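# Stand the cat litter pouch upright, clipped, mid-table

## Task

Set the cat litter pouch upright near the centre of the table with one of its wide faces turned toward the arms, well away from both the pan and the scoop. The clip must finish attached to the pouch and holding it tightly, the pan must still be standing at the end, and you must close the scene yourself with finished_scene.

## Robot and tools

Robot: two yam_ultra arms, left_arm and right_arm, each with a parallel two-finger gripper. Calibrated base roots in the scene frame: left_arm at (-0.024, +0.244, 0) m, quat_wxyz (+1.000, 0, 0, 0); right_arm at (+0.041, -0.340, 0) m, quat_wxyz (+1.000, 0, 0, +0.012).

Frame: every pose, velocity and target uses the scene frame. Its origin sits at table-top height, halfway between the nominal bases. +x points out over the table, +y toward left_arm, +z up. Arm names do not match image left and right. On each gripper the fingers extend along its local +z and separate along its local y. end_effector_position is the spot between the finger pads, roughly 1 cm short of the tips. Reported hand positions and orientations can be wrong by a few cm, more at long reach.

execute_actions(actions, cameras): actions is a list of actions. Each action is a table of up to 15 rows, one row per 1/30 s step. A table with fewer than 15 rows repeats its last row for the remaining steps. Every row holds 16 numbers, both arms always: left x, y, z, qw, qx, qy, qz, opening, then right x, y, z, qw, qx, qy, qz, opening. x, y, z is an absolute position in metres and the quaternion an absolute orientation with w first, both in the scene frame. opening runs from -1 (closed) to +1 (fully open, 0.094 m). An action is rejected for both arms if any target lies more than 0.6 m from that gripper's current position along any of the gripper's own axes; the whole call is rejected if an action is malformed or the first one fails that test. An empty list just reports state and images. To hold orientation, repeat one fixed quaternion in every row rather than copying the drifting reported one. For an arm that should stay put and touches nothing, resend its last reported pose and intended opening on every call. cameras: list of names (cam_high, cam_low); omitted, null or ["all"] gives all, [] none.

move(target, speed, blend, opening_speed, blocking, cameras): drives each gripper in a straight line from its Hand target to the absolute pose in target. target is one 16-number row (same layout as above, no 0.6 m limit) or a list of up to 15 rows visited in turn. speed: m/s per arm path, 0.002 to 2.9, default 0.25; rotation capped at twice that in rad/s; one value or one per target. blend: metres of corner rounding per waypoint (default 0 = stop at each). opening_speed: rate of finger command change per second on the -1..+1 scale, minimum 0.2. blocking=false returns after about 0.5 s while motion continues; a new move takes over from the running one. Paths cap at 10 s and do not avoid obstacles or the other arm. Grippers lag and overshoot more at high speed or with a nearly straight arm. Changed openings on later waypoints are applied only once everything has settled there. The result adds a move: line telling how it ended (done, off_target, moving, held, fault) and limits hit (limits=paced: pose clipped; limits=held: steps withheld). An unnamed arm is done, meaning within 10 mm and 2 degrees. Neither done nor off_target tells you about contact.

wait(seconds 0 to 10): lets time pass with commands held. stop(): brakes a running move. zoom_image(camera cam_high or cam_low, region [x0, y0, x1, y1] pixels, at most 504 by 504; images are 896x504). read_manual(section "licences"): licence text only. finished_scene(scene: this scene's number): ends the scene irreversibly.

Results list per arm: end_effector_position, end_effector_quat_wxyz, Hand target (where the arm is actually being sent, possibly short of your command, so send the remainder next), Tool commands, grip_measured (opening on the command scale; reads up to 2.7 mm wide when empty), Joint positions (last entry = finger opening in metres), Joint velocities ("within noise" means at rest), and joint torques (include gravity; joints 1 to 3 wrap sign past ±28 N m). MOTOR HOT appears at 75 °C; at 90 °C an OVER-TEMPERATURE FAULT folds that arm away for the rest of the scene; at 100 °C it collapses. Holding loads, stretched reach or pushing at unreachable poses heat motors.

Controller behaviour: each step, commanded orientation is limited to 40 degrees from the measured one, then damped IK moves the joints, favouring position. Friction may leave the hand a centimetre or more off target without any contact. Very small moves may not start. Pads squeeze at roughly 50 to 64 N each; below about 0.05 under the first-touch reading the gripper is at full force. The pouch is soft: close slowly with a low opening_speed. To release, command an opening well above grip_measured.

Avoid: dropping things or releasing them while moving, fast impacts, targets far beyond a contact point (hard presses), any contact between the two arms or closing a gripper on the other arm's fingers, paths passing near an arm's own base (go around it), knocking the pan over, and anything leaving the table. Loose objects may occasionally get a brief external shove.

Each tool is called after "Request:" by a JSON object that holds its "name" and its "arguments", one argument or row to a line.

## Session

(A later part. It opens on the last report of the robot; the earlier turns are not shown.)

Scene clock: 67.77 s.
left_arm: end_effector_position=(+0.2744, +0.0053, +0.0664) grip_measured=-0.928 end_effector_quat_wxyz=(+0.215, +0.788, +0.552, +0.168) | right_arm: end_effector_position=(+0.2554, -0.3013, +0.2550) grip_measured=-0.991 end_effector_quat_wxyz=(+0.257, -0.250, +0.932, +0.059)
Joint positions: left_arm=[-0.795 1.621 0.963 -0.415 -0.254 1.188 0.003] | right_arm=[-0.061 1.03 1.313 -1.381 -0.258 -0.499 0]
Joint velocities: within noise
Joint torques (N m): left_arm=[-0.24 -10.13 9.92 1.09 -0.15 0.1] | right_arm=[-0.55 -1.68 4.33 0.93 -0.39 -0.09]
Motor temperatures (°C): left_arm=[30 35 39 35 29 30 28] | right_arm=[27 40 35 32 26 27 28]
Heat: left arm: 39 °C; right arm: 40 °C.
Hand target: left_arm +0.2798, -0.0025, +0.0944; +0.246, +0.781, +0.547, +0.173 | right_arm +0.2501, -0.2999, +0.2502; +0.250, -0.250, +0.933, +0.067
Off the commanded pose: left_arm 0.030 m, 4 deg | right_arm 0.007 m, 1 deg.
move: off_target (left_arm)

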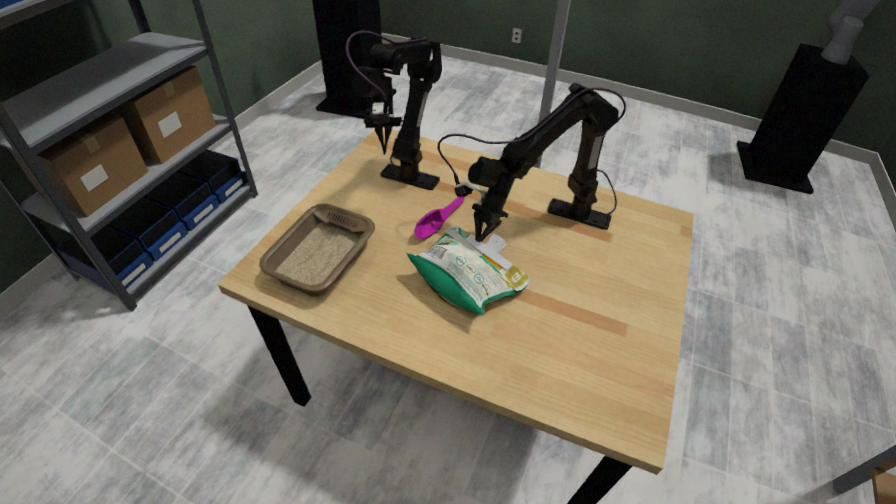

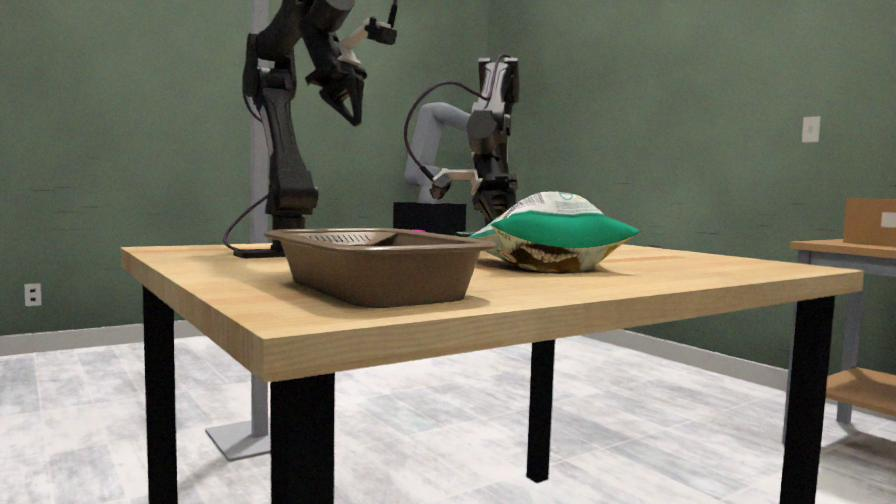

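Request:
{"name": "move", "arguments": {
  "target": [0.28, -0.003, 0.095, 0.2463, 0.7812, 0.5471, 0.1725, -1, 0.245, -0.18, 0.12, 0.0996, 0.1422, 0.8067, 0.5649, 0.1],
  "speed": 0.2
}}

Request:
{"name": "zoom_image", "arguments": {
  "camera": "cam_high",
  "region": [380, 180, 540, 300]
}}

Request:
{"name": "zoom_image", "arguments": {
  "camera": "cam_low",
  "region": [400, 120, 650, 290]
}}

Scene clock: 72.93 s.
left_arm: end_effector_position=(+0.2743, +0.0053, +0.0663) grip_measured=-0.928 end_effector_quat_wxyz=(+0.215, +0.788, +0.552, +0.168) | right_arm: end_effector_position=(+0.2496, -0.1821, +0.1220) grip_measured=+0.098 end_effector_quat_wxyz=(+0.098, +0.150, +0.807, +0.562)
Joint positions: left_arm=[-0.795 1.621 0.963 -0.416 -0.254 1.188 0.003] | right_arm=[-0.024 0.972 0.318 -0.16 -1.072 0.832 0.052]
Joint velocities: within noise
Joint torques (N m): left_arm=[-0.13 -10.28 9.84 1.07 -0.14 0.09] | right_arm=[0.75 -2.25 5.03 1.28 -0.55 -0.09]
Motor temperatures (°C): left_arm=[30 37 41 35 29 30 29] | right_arm=[27 39 35 32 27 27 28]
Heat: left arm: 41 °C; right arm: 39 °C.
Hand target: left_arm +0.2797, -0.0025, +0.0944; +0.246, +0.781, +0.547, +0.173 | right_arm +0.2450, -0.1801, +0.1200; +0.099, +0.142, +0.807, +0.565
Off the commanded pose: left_arm 0.030 m, 4 deg | right_arm 0.005 m, 1 deg.
move: off_target (left_arm)

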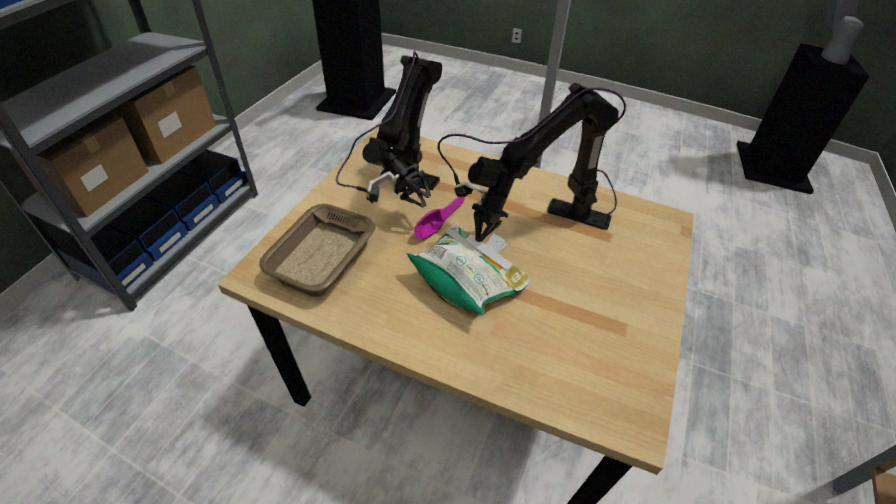

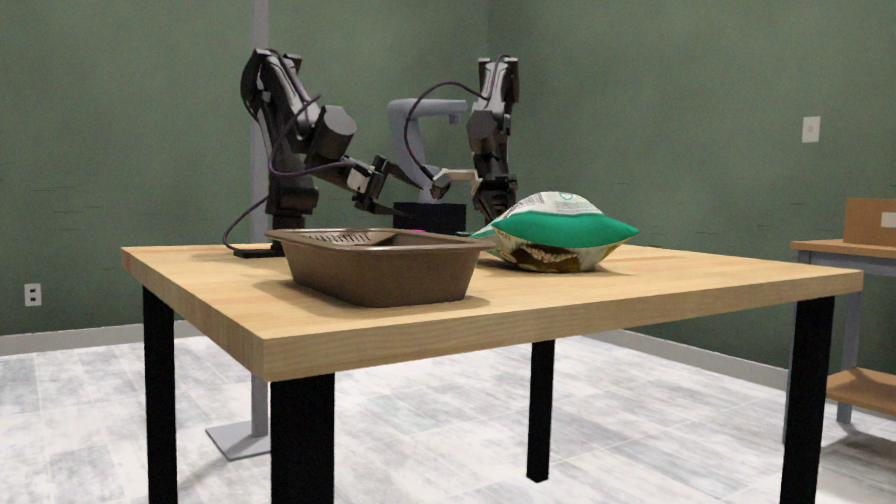

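Scaled by 3.150.

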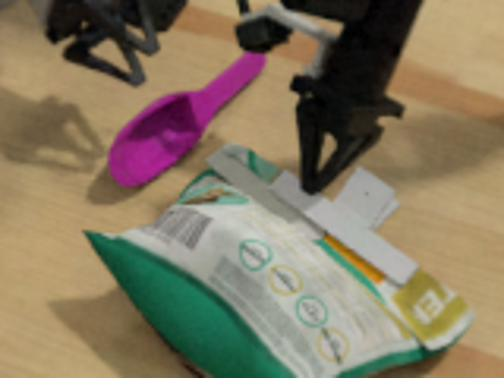

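Scaled by 2.016.

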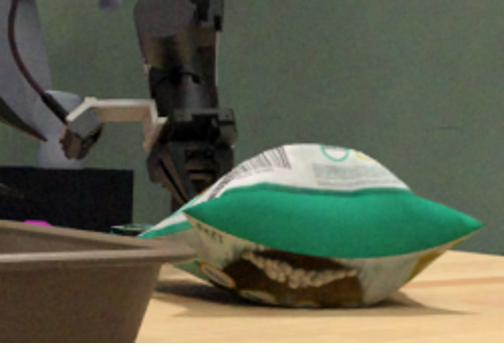

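Request:
{"name": "move", "arguments": {
  "target": [
    [0.28, -0.003, 0.095, 0.2463, 0.7812, 0.5471, 0.1725, -1, 0.250, -0.129, 0.068, 0.0996, 0.1422, 0.8067, 0.5649, 0.1],
    [0.28, -0.003, 0.095, 0.2463, 0.7812, 0.5471, 0.1725, -1, 0.268, -0.078, 0.049, 0.0996, 0.1422, 0.8067, 0.5649, 0.1]
  ],
  "speed": [0.15,0.08]
}}

Request:
{"name": "zoom_image", "arguments": {
  "camera": "cam_high",
  "region": [420, 190, 520, 270]
}}

Request:
{"name": "zoom_image", "arguments": {
  "camera": "cam_low",
  "region": [400, 180, 520, 280]
}}

Scene clock: 75.20 s.
left_arm: end_effector_position=(+0.2732, +0.0065, +0.0654) grip_measured=-0.928 end_effector_quat_wxyz=(+0.211, +0.790, +0.551, +0.168) | right_arm: end_effector_position=(+0.2680, -0.0740, +0.0763) grip_measured=+0.098 end_effector_quat_wxyz=(+0.114, +0.115, +0.783, +0.601)
Joint positions: left_arm=[-0.795 1.621 0.963 -0.423 -0.254 1.191 0.003] | right_arm=[0.513 1.674 0.209 1.137 -0.674 1.32 0.052]
Joint velocities: within noise
Joint torques (N m): left_arm=[-0.02 -10.19 9.85 1.19 -0.14 0.07] | right_arm=[0.38 -2.76 3.54 0.95 0.27 -0.27]
Motor temperatures (°C): left_arm=[30 38 41 35 29 30 29] | right_arm=[27 39 35 32 27 27 28]
Heat: left arm: 41 °C; right arm: 39 °C.
Hand target: left_arm +0.2796, -0.0024, +0.0945; +0.246, +0.781, +0.547, +0.173 | right_arm +0.2660, -0.0797, +0.0502; +0.100, +0.141, +0.806, +0.566
Off the commanded pose: left_arm 0.032 m, 4 deg | right_arm 0.028 m, 6 deg.
move: off_target (left_arm, right_arm)

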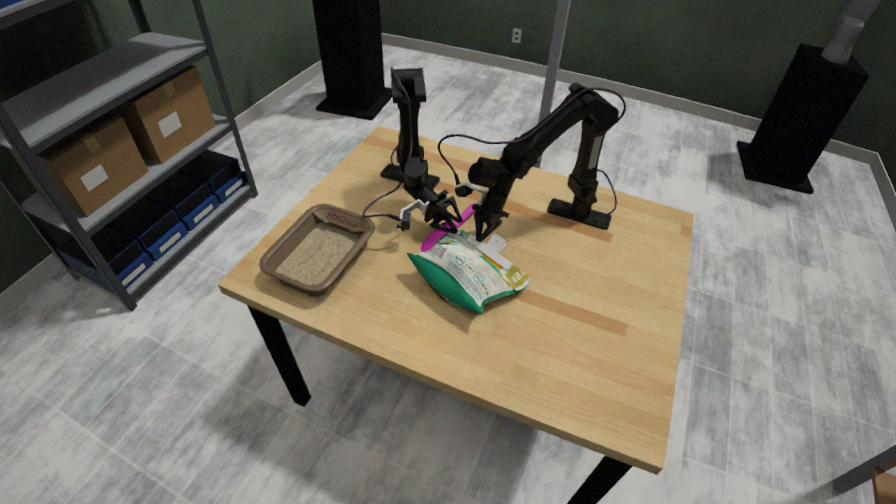

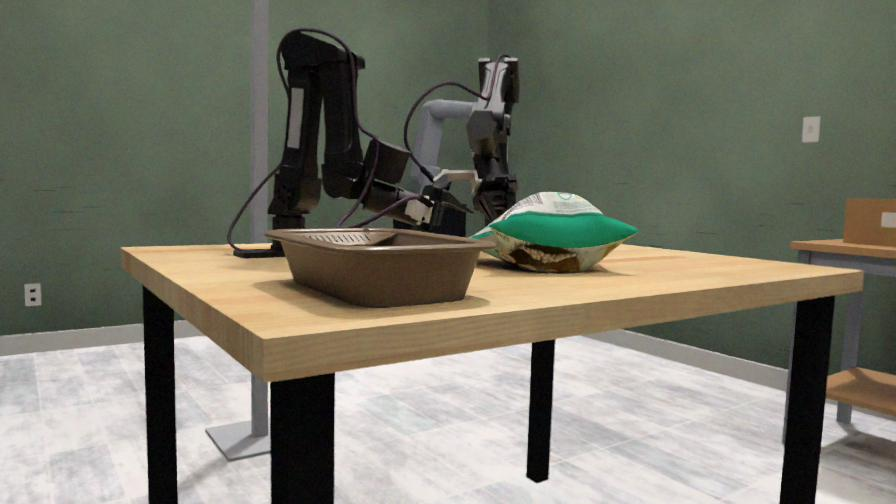

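Scaled by 5.040.

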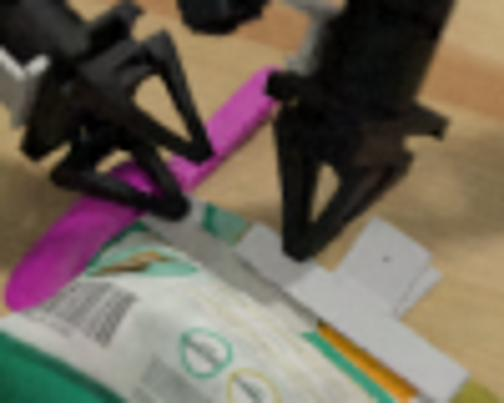

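Scaled by 4.200.

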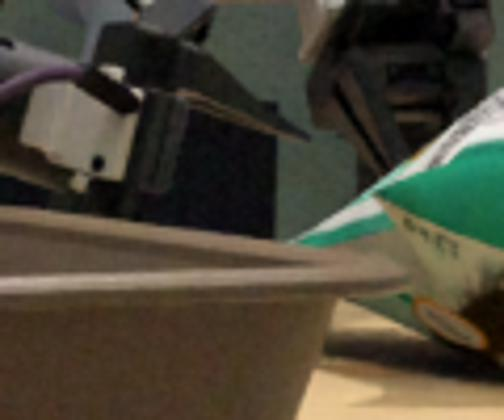

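Request:
{"name": "move", "arguments": {
  "target": [
    [0.28, -0.003, 0.095, 0.2463, 0.7812, 0.5471, 0.1725, -1, 0.248, -0.135, 0.11, 0.0996, 0.1422, 0.8067, 0.5649, 0.1],
    [0.285, -0.005, 0.14, 0.2463, 0.7812, 0.5471, 0.1725, -1, 0.248, -0.135, 0.11, 0.0996, 0.1422, 0.8067, 0.5649, 0.1]
  ],
  "speed": [0.15,0.05]
}}

Request:
{"name": "zoom_image", "arguments": {
  "camera": "cam_high",
  "region": [400, 190, 540, 310]
}}

Request:
{"name": "zoom_image", "arguments": {
  "camera": "cam_low",
  "region": [400, 120, 650, 290]
}}

Scene clock: 77.60 s.
left_arm: end_effector_position=(+0.2787, +0.0039, +0.1050) grip_measured=-0.934 end_effector_quat_wxyz=(+0.204, +0.791, +0.552, +0.168) | right_arm: end_effector_position=(+0.2423, -0.1368, +0.0973) grip_measured=+0.098 end_effector_quat_wxyz=(+0.086, +0.157, +0.810, +0.558)
Joint positions: left_arm=[-0.79 1.601 1.114 -0.608 -0.254 1.194 0.003] | right_arm=[0.28 1.052 0.185 0.297 -0.838 1.165 0.052]
Joint velocities: within noise
Joint torques (N m): left_arm=[-0.03 -10.77 10.66 1.16 -0.13 0.06] | right_arm=[-0.5 -2.48 8.61 1.37 -0.38 -0.2]
Motor temperatures (°C): left_arm=[30 39 42 35 29 30 29] | right_arm=[27 38 35 33 27 27 28]
Heat: left arm: 42 °C; right arm: 38 °C.
Hand target: left_arm +0.2843, -0.0042, +0.1395; +0.246, +0.781, +0.547, +0.173 | right_arm +0.2477, -0.1350, +0.1099; +0.100, +0.142, +0.807, +0.565
Off the commanded pose: left_arm 0.037 m, 5 deg | right_arm 0.014 m, 2 deg.
move: off_target (left_arm, right_arm)

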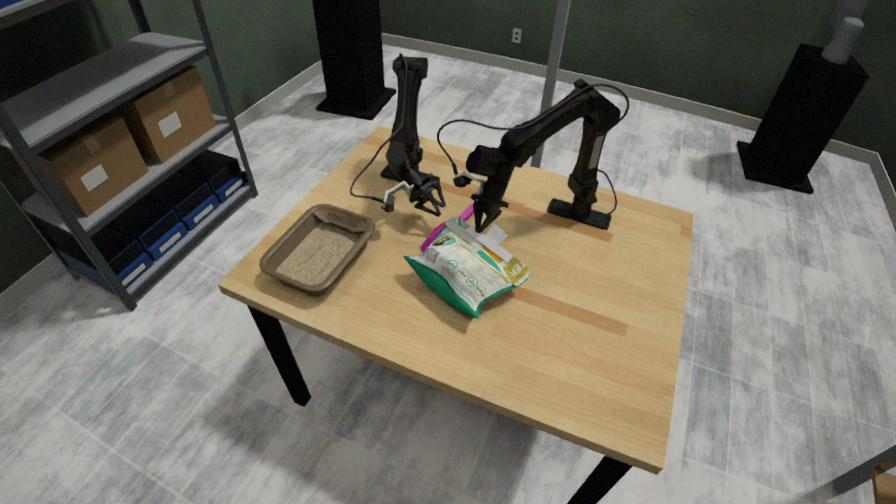

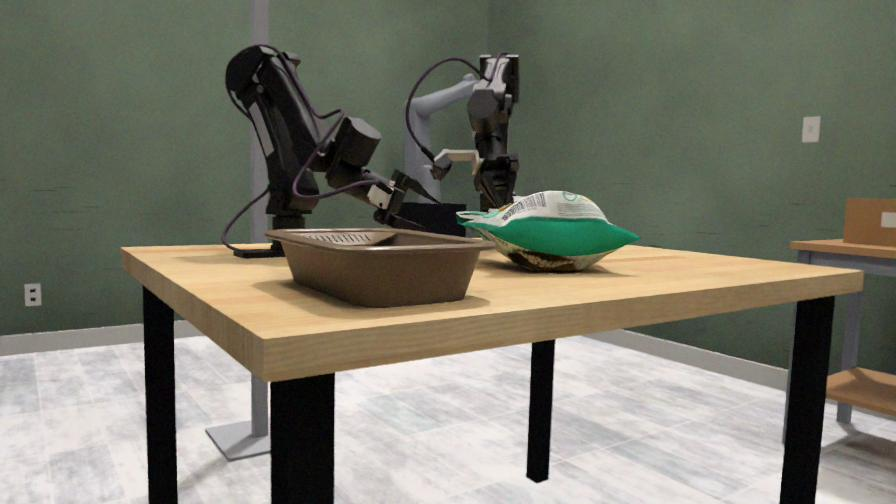

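Scaled by 3.600.

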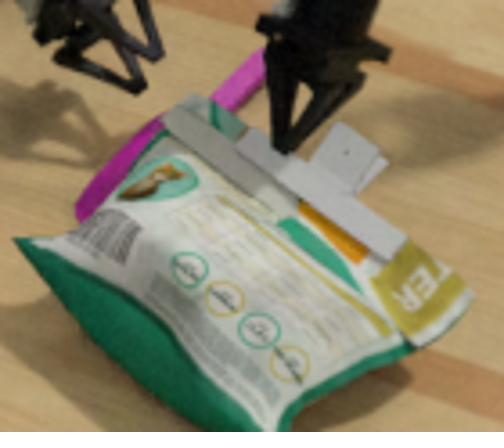

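Scaled by 2.016.

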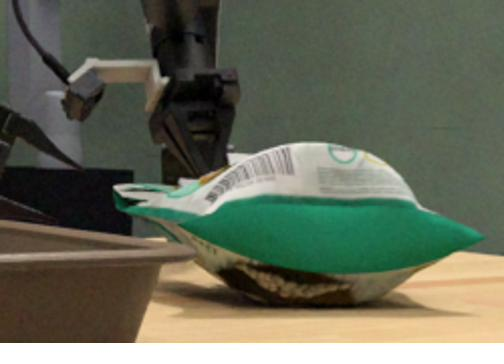

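Request:
{"name": "move", "arguments": {
  "target": [0.325, -0.018, 0.195, 0.1423, 0.8067, 0.5649, 0.0996, -1, 0.22, -0.18, 0.15, 0.0996, 0.1422, 0.8067, 0.5649, 0.1],
  "speed": [0.06]
}}

Request:
{"name": "zoom_image", "arguments": {
  "camera": "cam_high",
  "region": [400, 190, 540, 310]
}}

Request:
{"name": "zoom_image", "arguments": {
  "camera": "cam_low",
  "region": [400, 120, 650, 290]
}}

Scene clock: 80.87 s.
left_arm: end_effector_position=(+0.3271, -0.0158, +0.1810) grip_measured=-0.934 end_effector_quat_wxyz=(+0.133, +0.807, +0.566, +0.105) | right_arm: end_effector_position=(+0.2170, -0.1793, +0.1364) grip_measured=+0.098 end_effector_quat_wxyz=(+0.085, +0.157, +0.810, +0.559)
Joint positions: left_arm=[-0.693 1.928 1.886 -1.213 -0.131 1.247 0.003] | right_arm=[-0.001 0.735 0.322 -0.411 -1.058 0.857 0.052]
Joint velocities: within noise
Joint torques (N m): left_arm=[-0.21 -9.5 10.58 0.64 0.06 -0.03] | right_arm=[-0.92 -0.42 9.47 1.03 -0.59 -0.26]
Motor temperatures (°C): left_arm=[30 39 42 34 29 30 29] | right_arm=[27 38 36 33 27 27 28]
Heat: left arm: 42 °C; right arm: 38 °C.
Hand target: left_arm +0.3248, -0.0179, +0.1948; +0.143, +0.807, +0.565, +0.100 | right_arm +0.2201, -0.1795, +0.1497; +0.100, +0.142, +0.807, +0.565
Off the commanded pose: left_arm 0.014 m, 1 deg | right_arm 0.014 m, 3 deg.
move: off_target (left_arm, right_arm)

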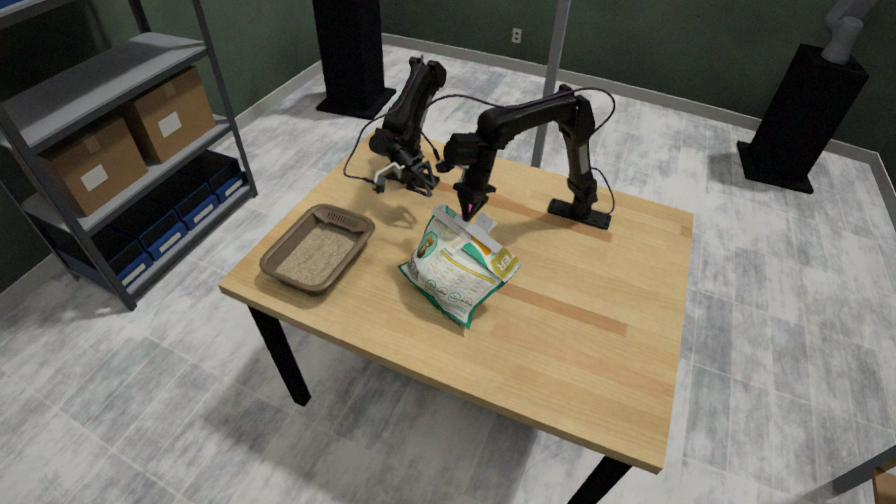

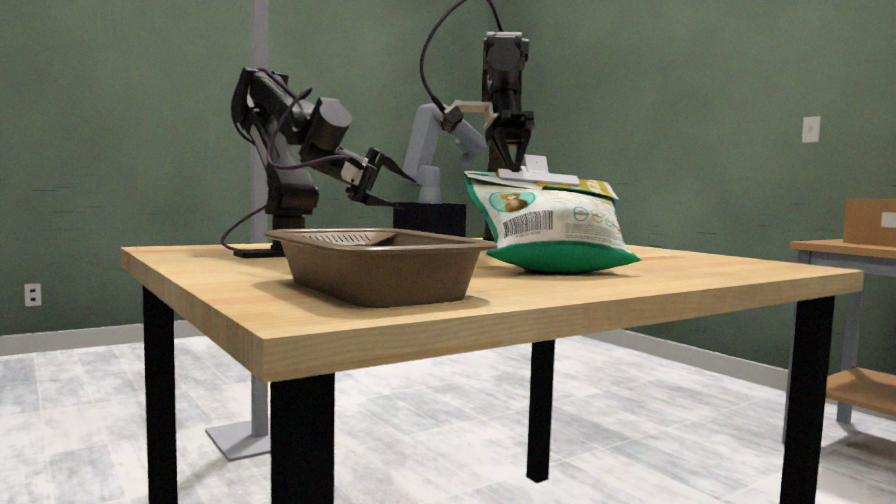

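Scaled by 3.600.

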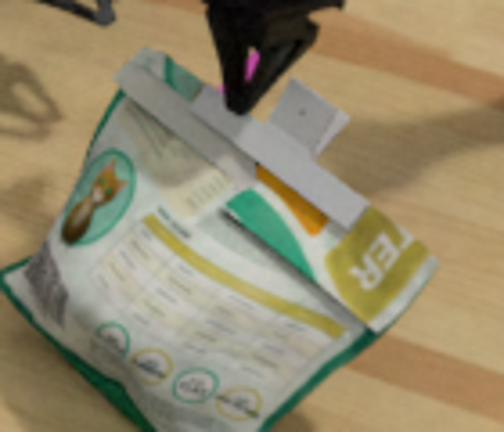

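Scaled by 2.016.

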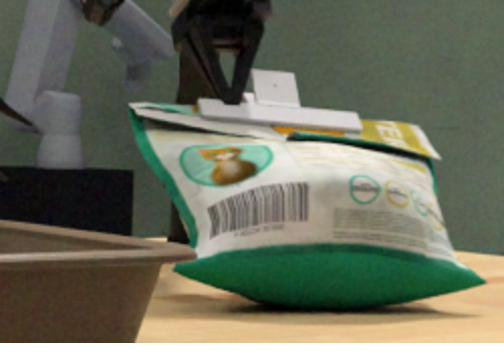

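Request:
{"name": "move", "arguments": {
  "target": [0.325, -0.015, 0.255, 0.09, 0.77, 0.63, 0.07, -1, 0.15, -0.24, 0.18, 0.0996, 0.1422, 0.8067, 0.5649, 0.1],
  "speed": [0.06]
}}

Request:
{"name": "zoom_image", "arguments": {
  "camera": "cam_high",
  "region": [390, 160, 570, 330]
}}

Request:
{"name": "zoom_image", "arguments": {
  "camera": "cam_low",
  "region": [400, 90, 670, 290]
}}

Scene clock: 84.43 s.
left_arm: end_effector_position=(+0.3214, -0.0173, +0.2191) grip_measured=-0.938 end_effector_quat_wxyz=(+0.097, +0.780, +0.614, +0.070) | right_arm: end_effector_position=(+0.1523, -0.2385, +0.1710) grip_measured=+0.098 end_effector_quat_wxyz=(+0.118, +0.209, +0.882, +0.406)
Joint positions: left_arm=[-0.689 2.103 2.334 -1.581 -0.094 1.129 0.003] | right_arm=[-0.428 0.599 0.714 -1.554 -0.866 0.123 0.052]
Joint velocities: within noise
Joint torques (N m): left_arm=[0.53 -13.52 10.76 0.76 -0.15 -0.22] | right_arm=[0.66 0.87 8.1 0.32 -0.51 -0.01]
Motor temperatures (°C): left_arm=[30 41 42 34 29 30 29] | right_arm=[27 38 37 33 27 27 28]
Heat: left arm: 42 °C; right arm: 38 °C.
Hand target: left_arm +0.3234, -0.0139, +0.2537; +0.144, +0.765, +0.622, +0.082 | right_arm +0.1519, -0.2377, +0.1792; +0.133, +0.197, +0.883, +0.404
Off the commanded pose: left_arm 0.036 m, 2 deg | right_arm 0.009 m, 22 deg.
joint sent to its limit (left arm) — joint 4 (wrist pitch), lower limit. The joint targets are off in orientation, not in position.
joint sent to its limit (right arm) — joint 4 (wrist pitch), lower limit. The joint targets are off in orientation, not in position.
move: off_target (left_arm, right_arm)

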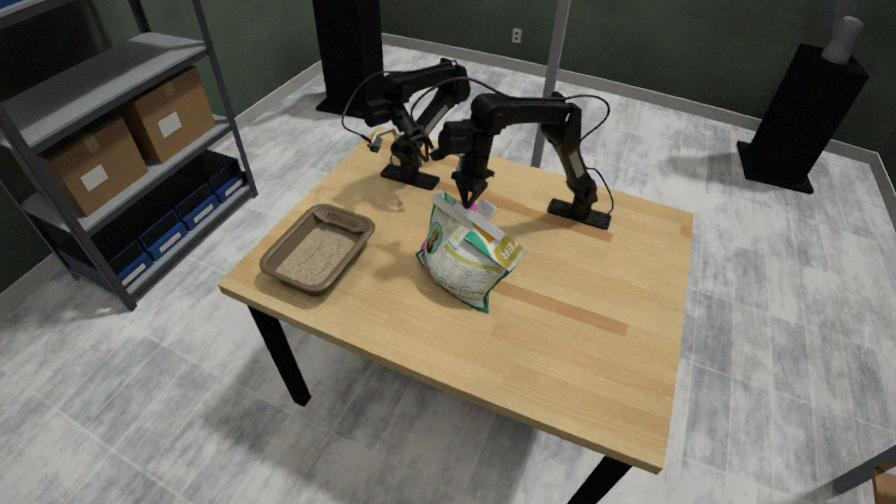

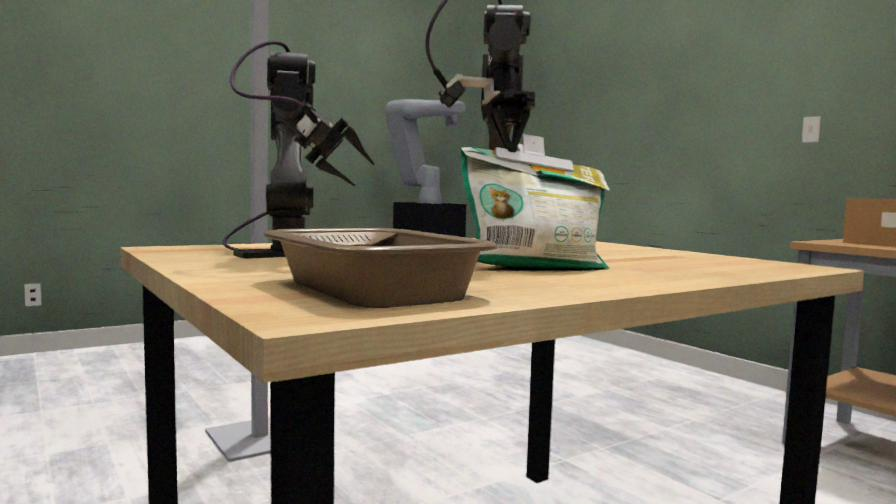

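Scaled by 2.800.

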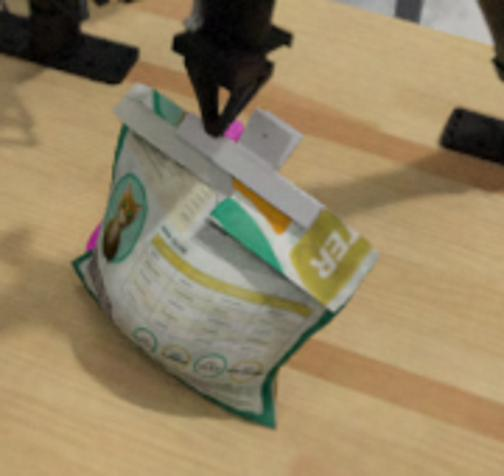

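Scaled by 1.867.

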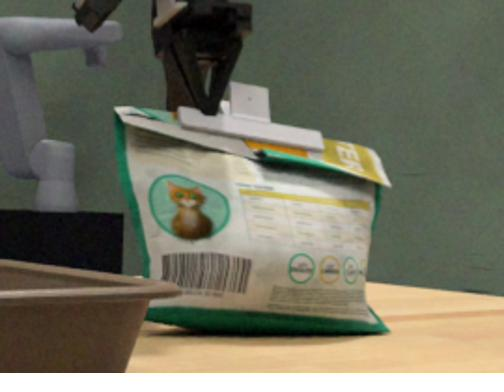

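Request:
{"name": "move", "arguments": {
  "target": [
    [0.235, 0.0, 0.26, 0.11, 0.70, 0.70, 0.09, -1, 0.15, -0.30, 0.2, 0.25, -0.249, 0.932, 0.058, 0.1],
    [0.30, 0.0, 0.25, 0.0923, 0.7011, 0.7011, 0.0923, -1, 0.15, -0.30, 0.2, 0.25, -0.249, 0.932, 0.058, 0.1]
  ],
  "speed": [0.08]
}}

Request:
{"name": "zoom_image", "arguments": {
  "camera": "cam_high",
  "region": [390, 160, 570, 330]
}}

Request:
{"name": "zoom_image", "arguments": {
  "camera": "cam_low",
  "region": [400, 90, 670, 290]
}}

speed must be one number or one for each of the 2 targets, got a list of 1; nothing of the call was run

Scaled by 2.800.

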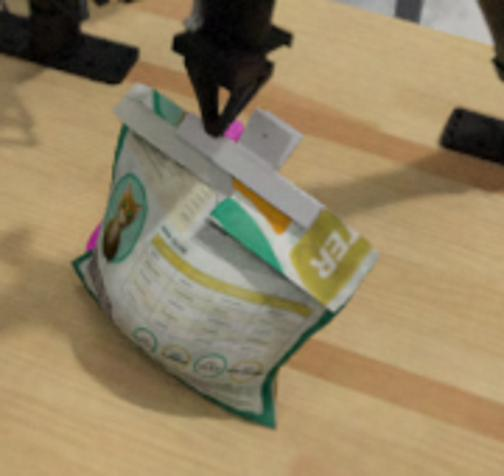

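Scaled by 1.867.

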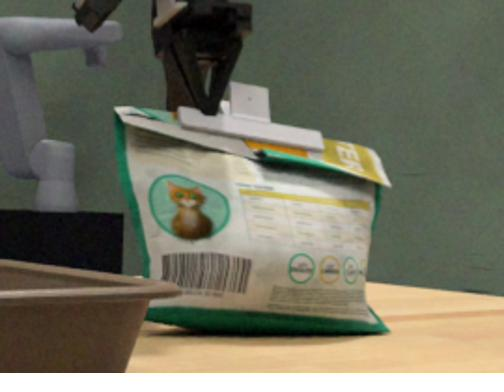

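Request:
{"name": "move", "arguments": {
  "target": [
    [0.235, 0.0, 0.26, 0.11, 0.70, 0.70, 0.09, -1, 0.15, -0.30, 0.2, 0.25, -0.249, 0.932, 0.058, 0.1],
    [0.28, 0.0, 0.255, 0.0923, 0.7011, 0.7011, 0.0923, -1, 0.15, -0.30, 0.2, 0.25, -0.249, 0.932, 0.058, 0.1]
  ],
  "speed": 0.08
}}

Request:
{"name": "zoom_image", "arguments": {
  "camera": "cam_high",
  "region": [390, 160, 570, 330]
}}

Request:
{"name": "zoom_image", "arguments": {
  "camera": "cam_low",
  "region": [400, 90, 670, 290]
}}

Scene clock: 93.37 s.
left_arm: end_effector_position=(+0.2678, -0.0033, +0.2338) grip_measured=-0.943 end_effector_quat_wxyz=(+0.091, +0.710, +0.695, +0.074) | right_arm: end_effector_position=(+0.1464, -0.3003, +0.1892) grip_measured=+0.098 end_effector_quat_wxyz=(+0.226, -0.241, +0.941, +0.067)
Joint positions: left_arm=[-0.772 1.913 2.118 -1.59 -0.143 0.834 0.003] | right_arm=[-0.124 0.601 0.972 -1.55 -0.277 -0.547 0.052]
Joint velocities: within noise
Joint torques (N m): left_arm=[0.81 -9.43 10.52 0.83 -0.53 0.04] | right_arm=[0.5 1.44 7.75 0.97 -0.24 -0.09]
Motor temperatures (°C): left_arm=[30 45 41 34 29 30 29] | right_arm=[27 37 37 32 27 27 28]
Heat: left arm: 45 °C; right arm: 37 °C.
Hand target: left_arm +0.2789, +0.0006, +0.2544; +0.124, +0.700, +0.697, +0.094 | right_arm +0.1497, -0.3000, +0.1999; +0.250, -0.249, +0.934, +0.058
Off the commanded pose: left_arm 0.025 m, 2 deg | right_arm 0.011 m, 3 deg.
joint read past its limit (left arm) — joint 4 (wrist pitch), lower limit.
joint sent to its limit (left arm) — joint 4 (wrist pitch), lower limit. The joint targets are off in orientation, not in position.
move: off_target (left_arm, right_arm)

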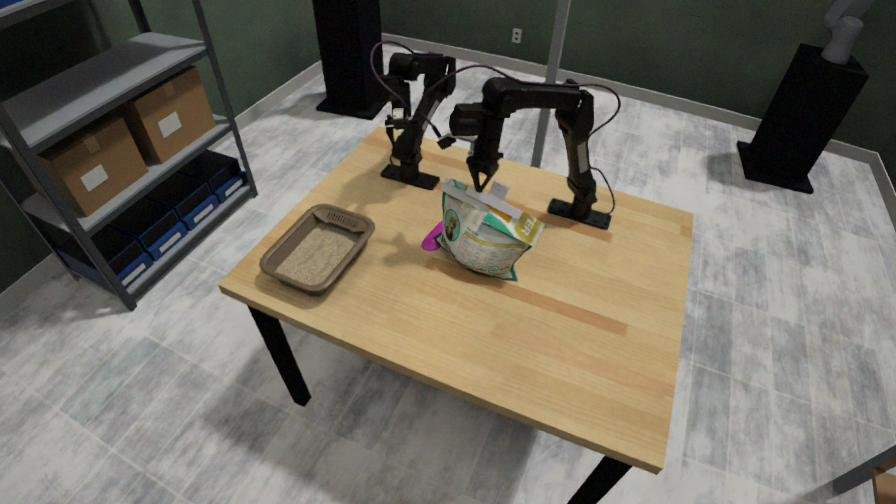

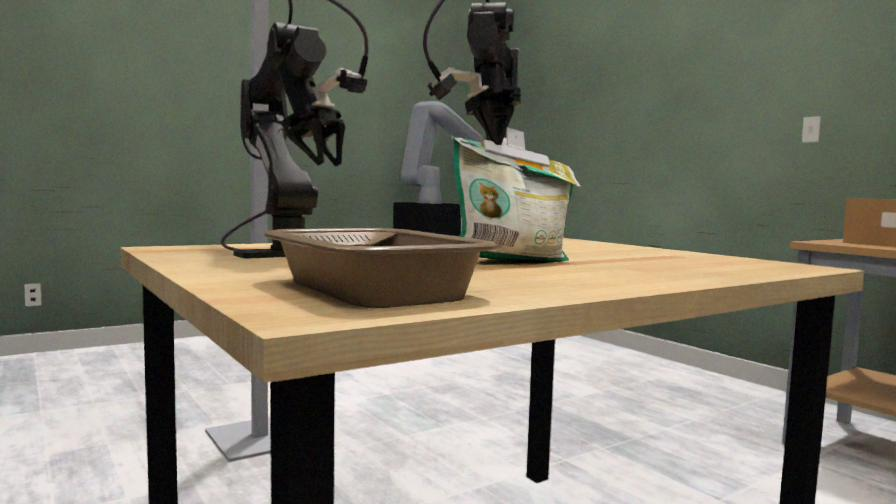

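Scaled by 2.800.

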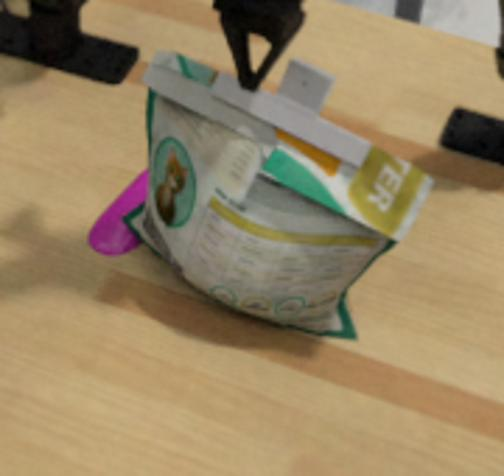

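Scaled by 1.867.

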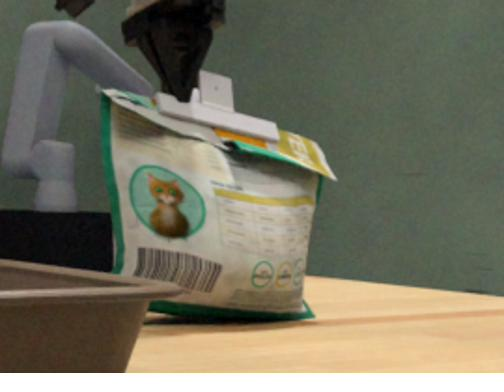

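Request:
{"name": "move", "arguments": {
  "target": [
    [0.29, 0.035, 0.275, 0.0821, 0.624, 0.7705, 0.1014, -1, 0.15, -0.30, 0.2, 0.25, -0.249, 0.932, 0.058, 0.1],
    [0.325, 0.04, 0.265, 0.0821, 0.624, 0.7705, 0.1014, -1, 0.15, -0.30, 0.2, 0.25, -0.249, 0.932, 0.058, 0.1]
  ],
  "speed": 0.08
}}

Request:
{"name": "zoom_image", "arguments": {
  "camera": "cam_high",
  "region": [390, 160, 570, 330]
}}

Request:
{"name": "zoom_image", "arguments": {
  "camera": "cam_low",
  "region": [400, 90, 670, 290]
}}

Scene clock: 96.07 s.
left_arm: end_effector_position=(+0.3117, +0.0326, +0.2422) grip_measured=-0.945 end_effector_quat_wxyz=(+0.107, +0.633, +0.763, +0.078) | right_arm: end_effector_position=(+0.1466, -0.3004, +0.1893) grip_measured=+0.098 end_effector_quat_wxyz=(+0.226, -0.241, +0.941, +0.067)
Joint positions: left_arm=[-0.628 1.952 2.202 -1.595 -0.14 0.774 0.003] | right_arm=[-0.124 0.601 0.972 -1.549 -0.277 -0.547 0.052]
Joint velocities: within noise
Joint torques (N m): left_arm=[0.8 -9.83 10.54 0.94 -0.75 0.03] | right_arm=[0.53 1.32 7.57 1.02 -0.22 -0.08]
Motor temperatures (°C): left_arm=[30 45 42 33 29 30 30] | right_arm=[27 37 38 33 27 27 28]
Heat: left arm: 45 °C; right arm: 38 °C.
Hand target: left_arm +0.3236, +0.0405, +0.2644; +0.141, +0.622, +0.763, +0.106 | right_arm +0.1497, -0.3000, +0.1999; +0.250, -0.249, +0.934, +0.058
Off the commanded pose: left_arm 0.027 m, 4 deg | right_arm 0.011 m, 3 deg.
joint read past its limit (left arm) — joint 4 (wrist pitch), lower limit.
joint sent to its limit (left arm) — joint 4 (wrist pitch), lower limit. The joint targets are off in orientation, not in position.
move: off_target (left_arm, right_arm)

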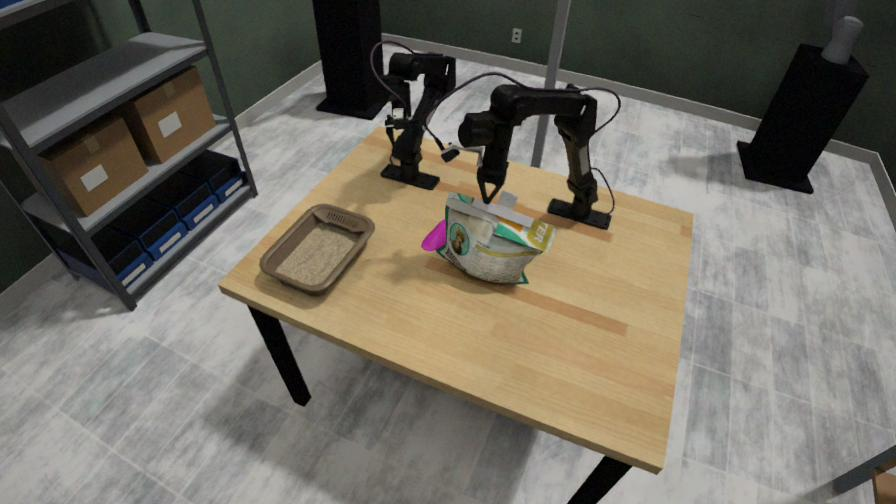

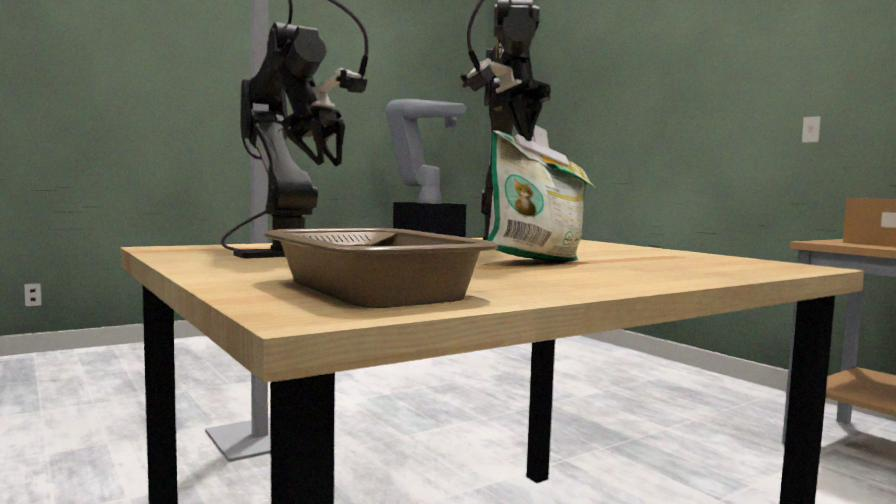

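Scaled by 2.800.

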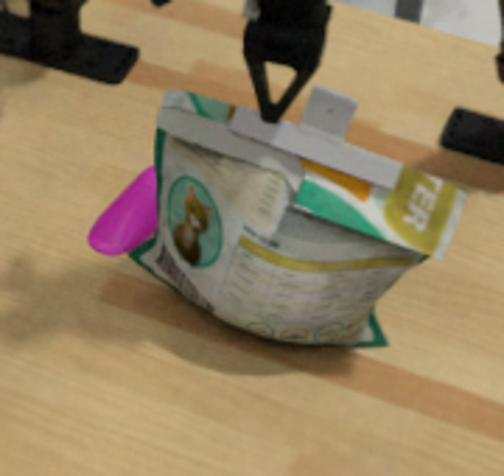

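Scaled by 1.867.

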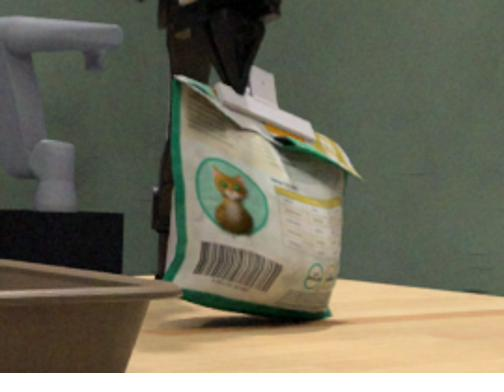

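Request:
{"name": "move", "arguments": {
  "target": [
    [0.33, 0.04, 0.235, 0.0821, 0.624, 0.7705, 0.1014, -1, 0.15, -0.30, 0.2, 0.25, -0.249, 0.932, 0.058, 0.1],
    [0.335, 0.04, 0.20, 0.0821, 0.624, 0.7705, 0.1014, -1, 0.15, -0.30, 0.2, 0.25, -0.249, 0.932, 0.058, 0.1]
  ],
  "speed": 0.06
}}

Request:
{"name": "zoom_image", "arguments": {
  "camera": "cam_high",
  "region": [390, 160, 570, 330]
}}

Request:
{"name": "zoom_image", "arguments": {
  "camera": "cam_low",
  "region": [400, 90, 670, 290]
}}

Scene clock: 98.50 s.
left_arm: end_effector_position=(+0.3378, +0.0198, +0.2002) grip_measured=-0.946 end_effector_quat_wxyz=(+0.103, +0.633, +0.762, +0.085) | right_arm: end_effector_position=(+0.1467, -0.3004, +0.1893) grip_measured=+0.098 end_effector_quat_wxyz=(+0.226, -0.241, +0.941, +0.067)
Joint positions: left_arm=[-0.622 2.013 2.11 -1.447 -0.154 0.782 0.003] | right_arm=[-0.124 0.601 0.972 -1.549 -0.277 -0.547 0.052]
Joint velocities: within noise
Joint torques (N m): left_arm=[1.65 -10.73 4.85 0.47 -0.49 0.01] | right_arm=[0.35 1.14 7.47 1.03 -0.18 -0.09]
Motor temperatures (°C): left_arm=[30 44 42 33 29 30 30] | right_arm=[27 37 38 33 27 27 28]
Heat: left arm: 44 °C; right arm: 38 °C.
Hand target: left_arm +0.3350, +0.0393, +0.2002; +0.082, +0.624, +0.770, +0.101 | right_arm +0.1497, -0.3000, +0.1999; +0.250, -0.249, +0.934, +0.058
Off the commanded pose: left_arm 0.020 m, 3 deg | right_arm 0.011 m, 3 deg.
move: off_target (left_arm, right_arm)

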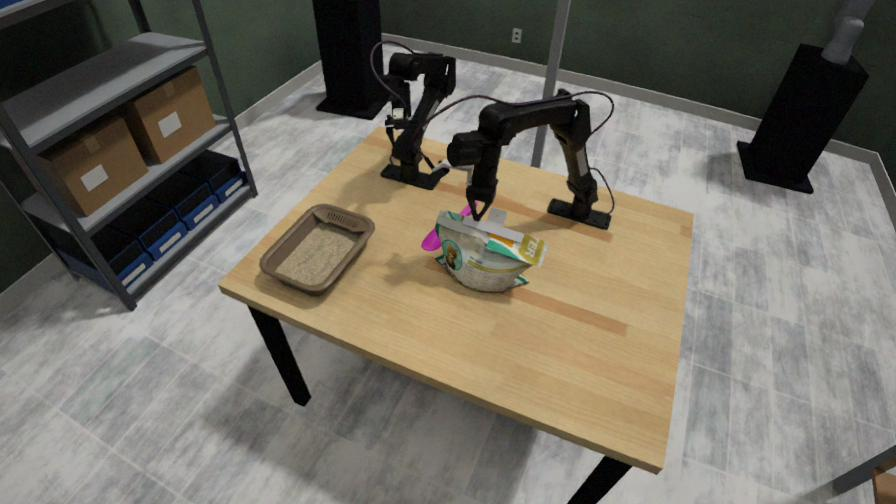

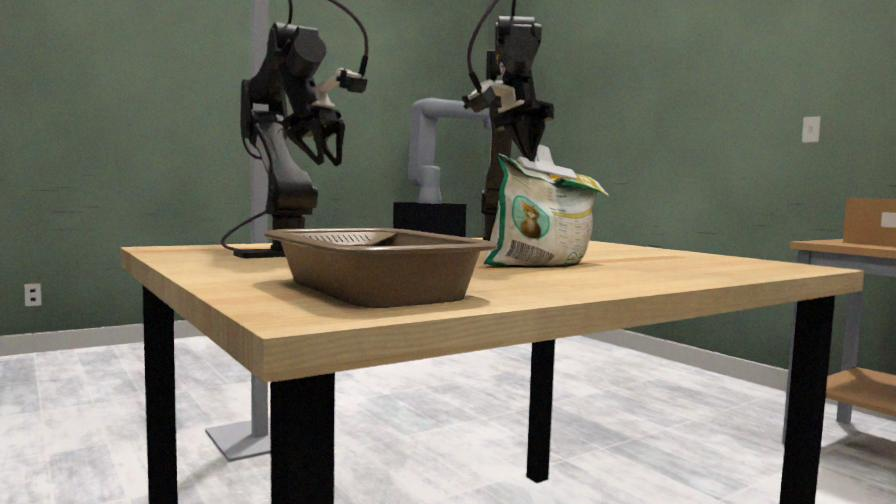

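Scaled by 2.800.

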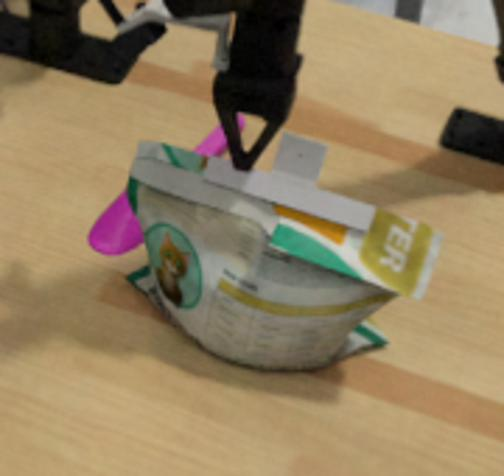

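Scaled by 1.867.

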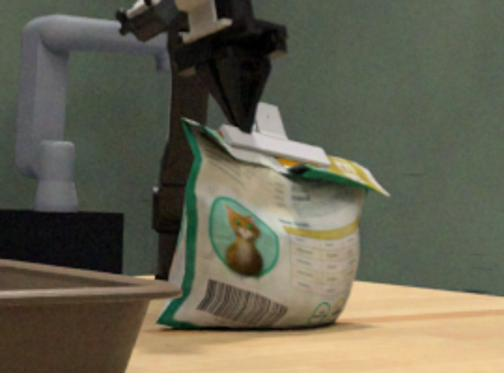

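Request:
{"name": "move", "arguments": {
  "target": [
    [0.335, 0.05, 0.195, 0.0821, 0.624, 0.7705, 0.1014, -1, 0.15, -0.30, 0.2, 0.25, -0.249, 0.932, 0.058, 0.1],
    [0.332, 0.05, 0.195, 0.0821, 0.624, 0.7705, 0.1014, -0.3, 0.15, -0.30, 0.2, 0.25, -0.249, 0.932, 0.058, 0.1]
  ],
  "speed": 0.06,
  "opening_speed": 0.5
}}

Request:
{"name": "zoom_image", "arguments": {
  "camera": "cam_high",
  "region": [390, 160, 570, 330]
}}

Request:
{"name": "zoom_image", "arguments": {
  "camera": "cam_low",
  "region": [400, 90, 670, 290]
}}

Scene clock: 101.17 s.
left_arm: end_effector_position=(+0.3386, +0.0263, +0.1930) grip_measured=-0.301 end_effector_quat_wxyz=(+0.108, +0.633, +0.762, +0.084) | right_arm: end_effector_position=(+0.1467, -0.3004, +0.1894) grip_measured=+0.098 end_effector_quat_wxyz=(+0.227, -0.241, +0.941, +0.067)
Joint positions: left_arm=[-0.605 1.973 2.019 -1.384 -0.147 0.8 0.033] | right_arm=[-0.124 0.601 0.972 -1.548 -0.277 -0.547 0.052]
Joint velocities: within noise
Joint torques (N m): left_arm=[1.59 -11.08 5.12 0.35 -0.56 -0.04] | right_arm=[0.31 1.42 7.57 1.02 -0.23 -0.16]
Motor temperatures (°C): left_arm=[30 45 41 33 29 30 30] | right_arm=[27 36 38 33 27 27 28]
Heat: left arm: 45 °C; right arm: 38 °C.
Hand target: left_arm +0.3322, +0.0489, +0.1951; +0.082, +0.624, +0.770, +0.101 | right_arm +0.1497, -0.2999, +0.1999; +0.250, -0.249, +0.934, +0.058
Off the commanded pose: left_arm 0.025 m, 4 deg | right_arm 0.011 m, 3 deg.
move: off_target (left_arm, right_arm); target 2's new opening was sent with left_arm's hand 0.026 m and 4 deg from that target

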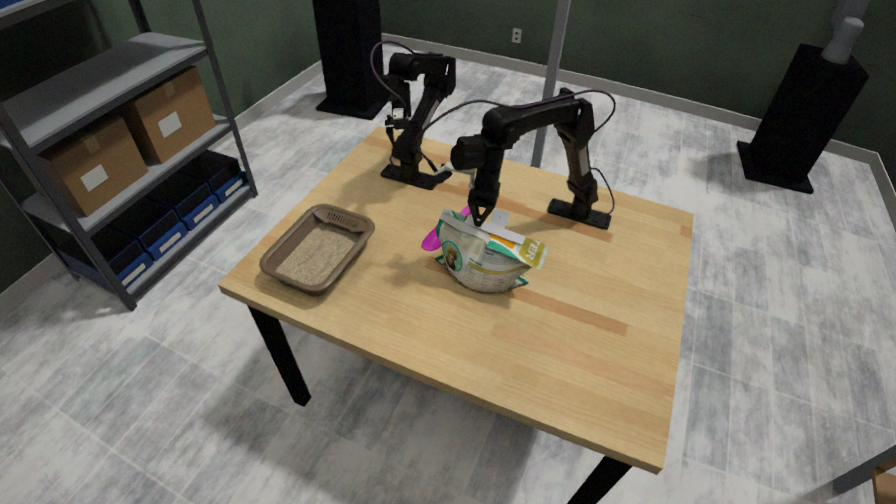

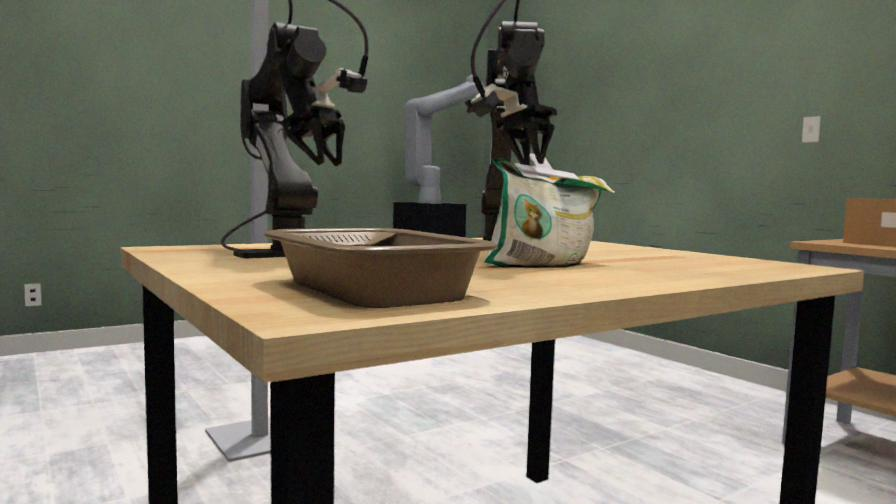

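Scaled by 2.800.

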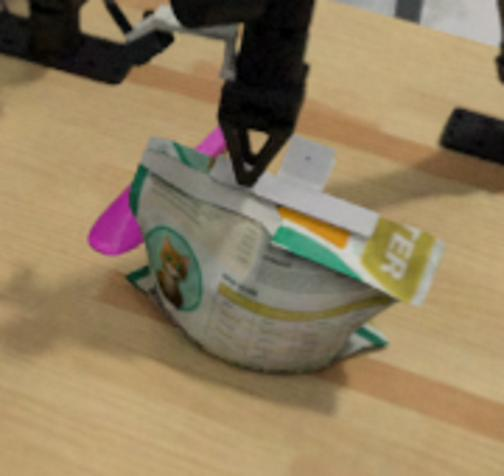

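Scaled by 1.867.

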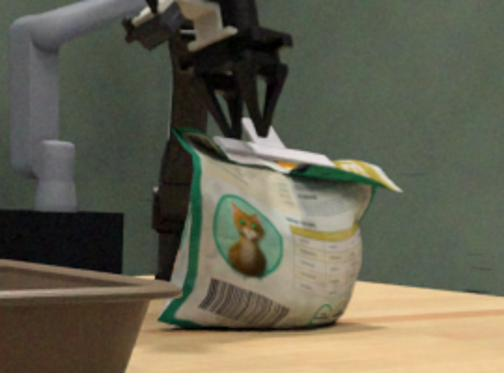

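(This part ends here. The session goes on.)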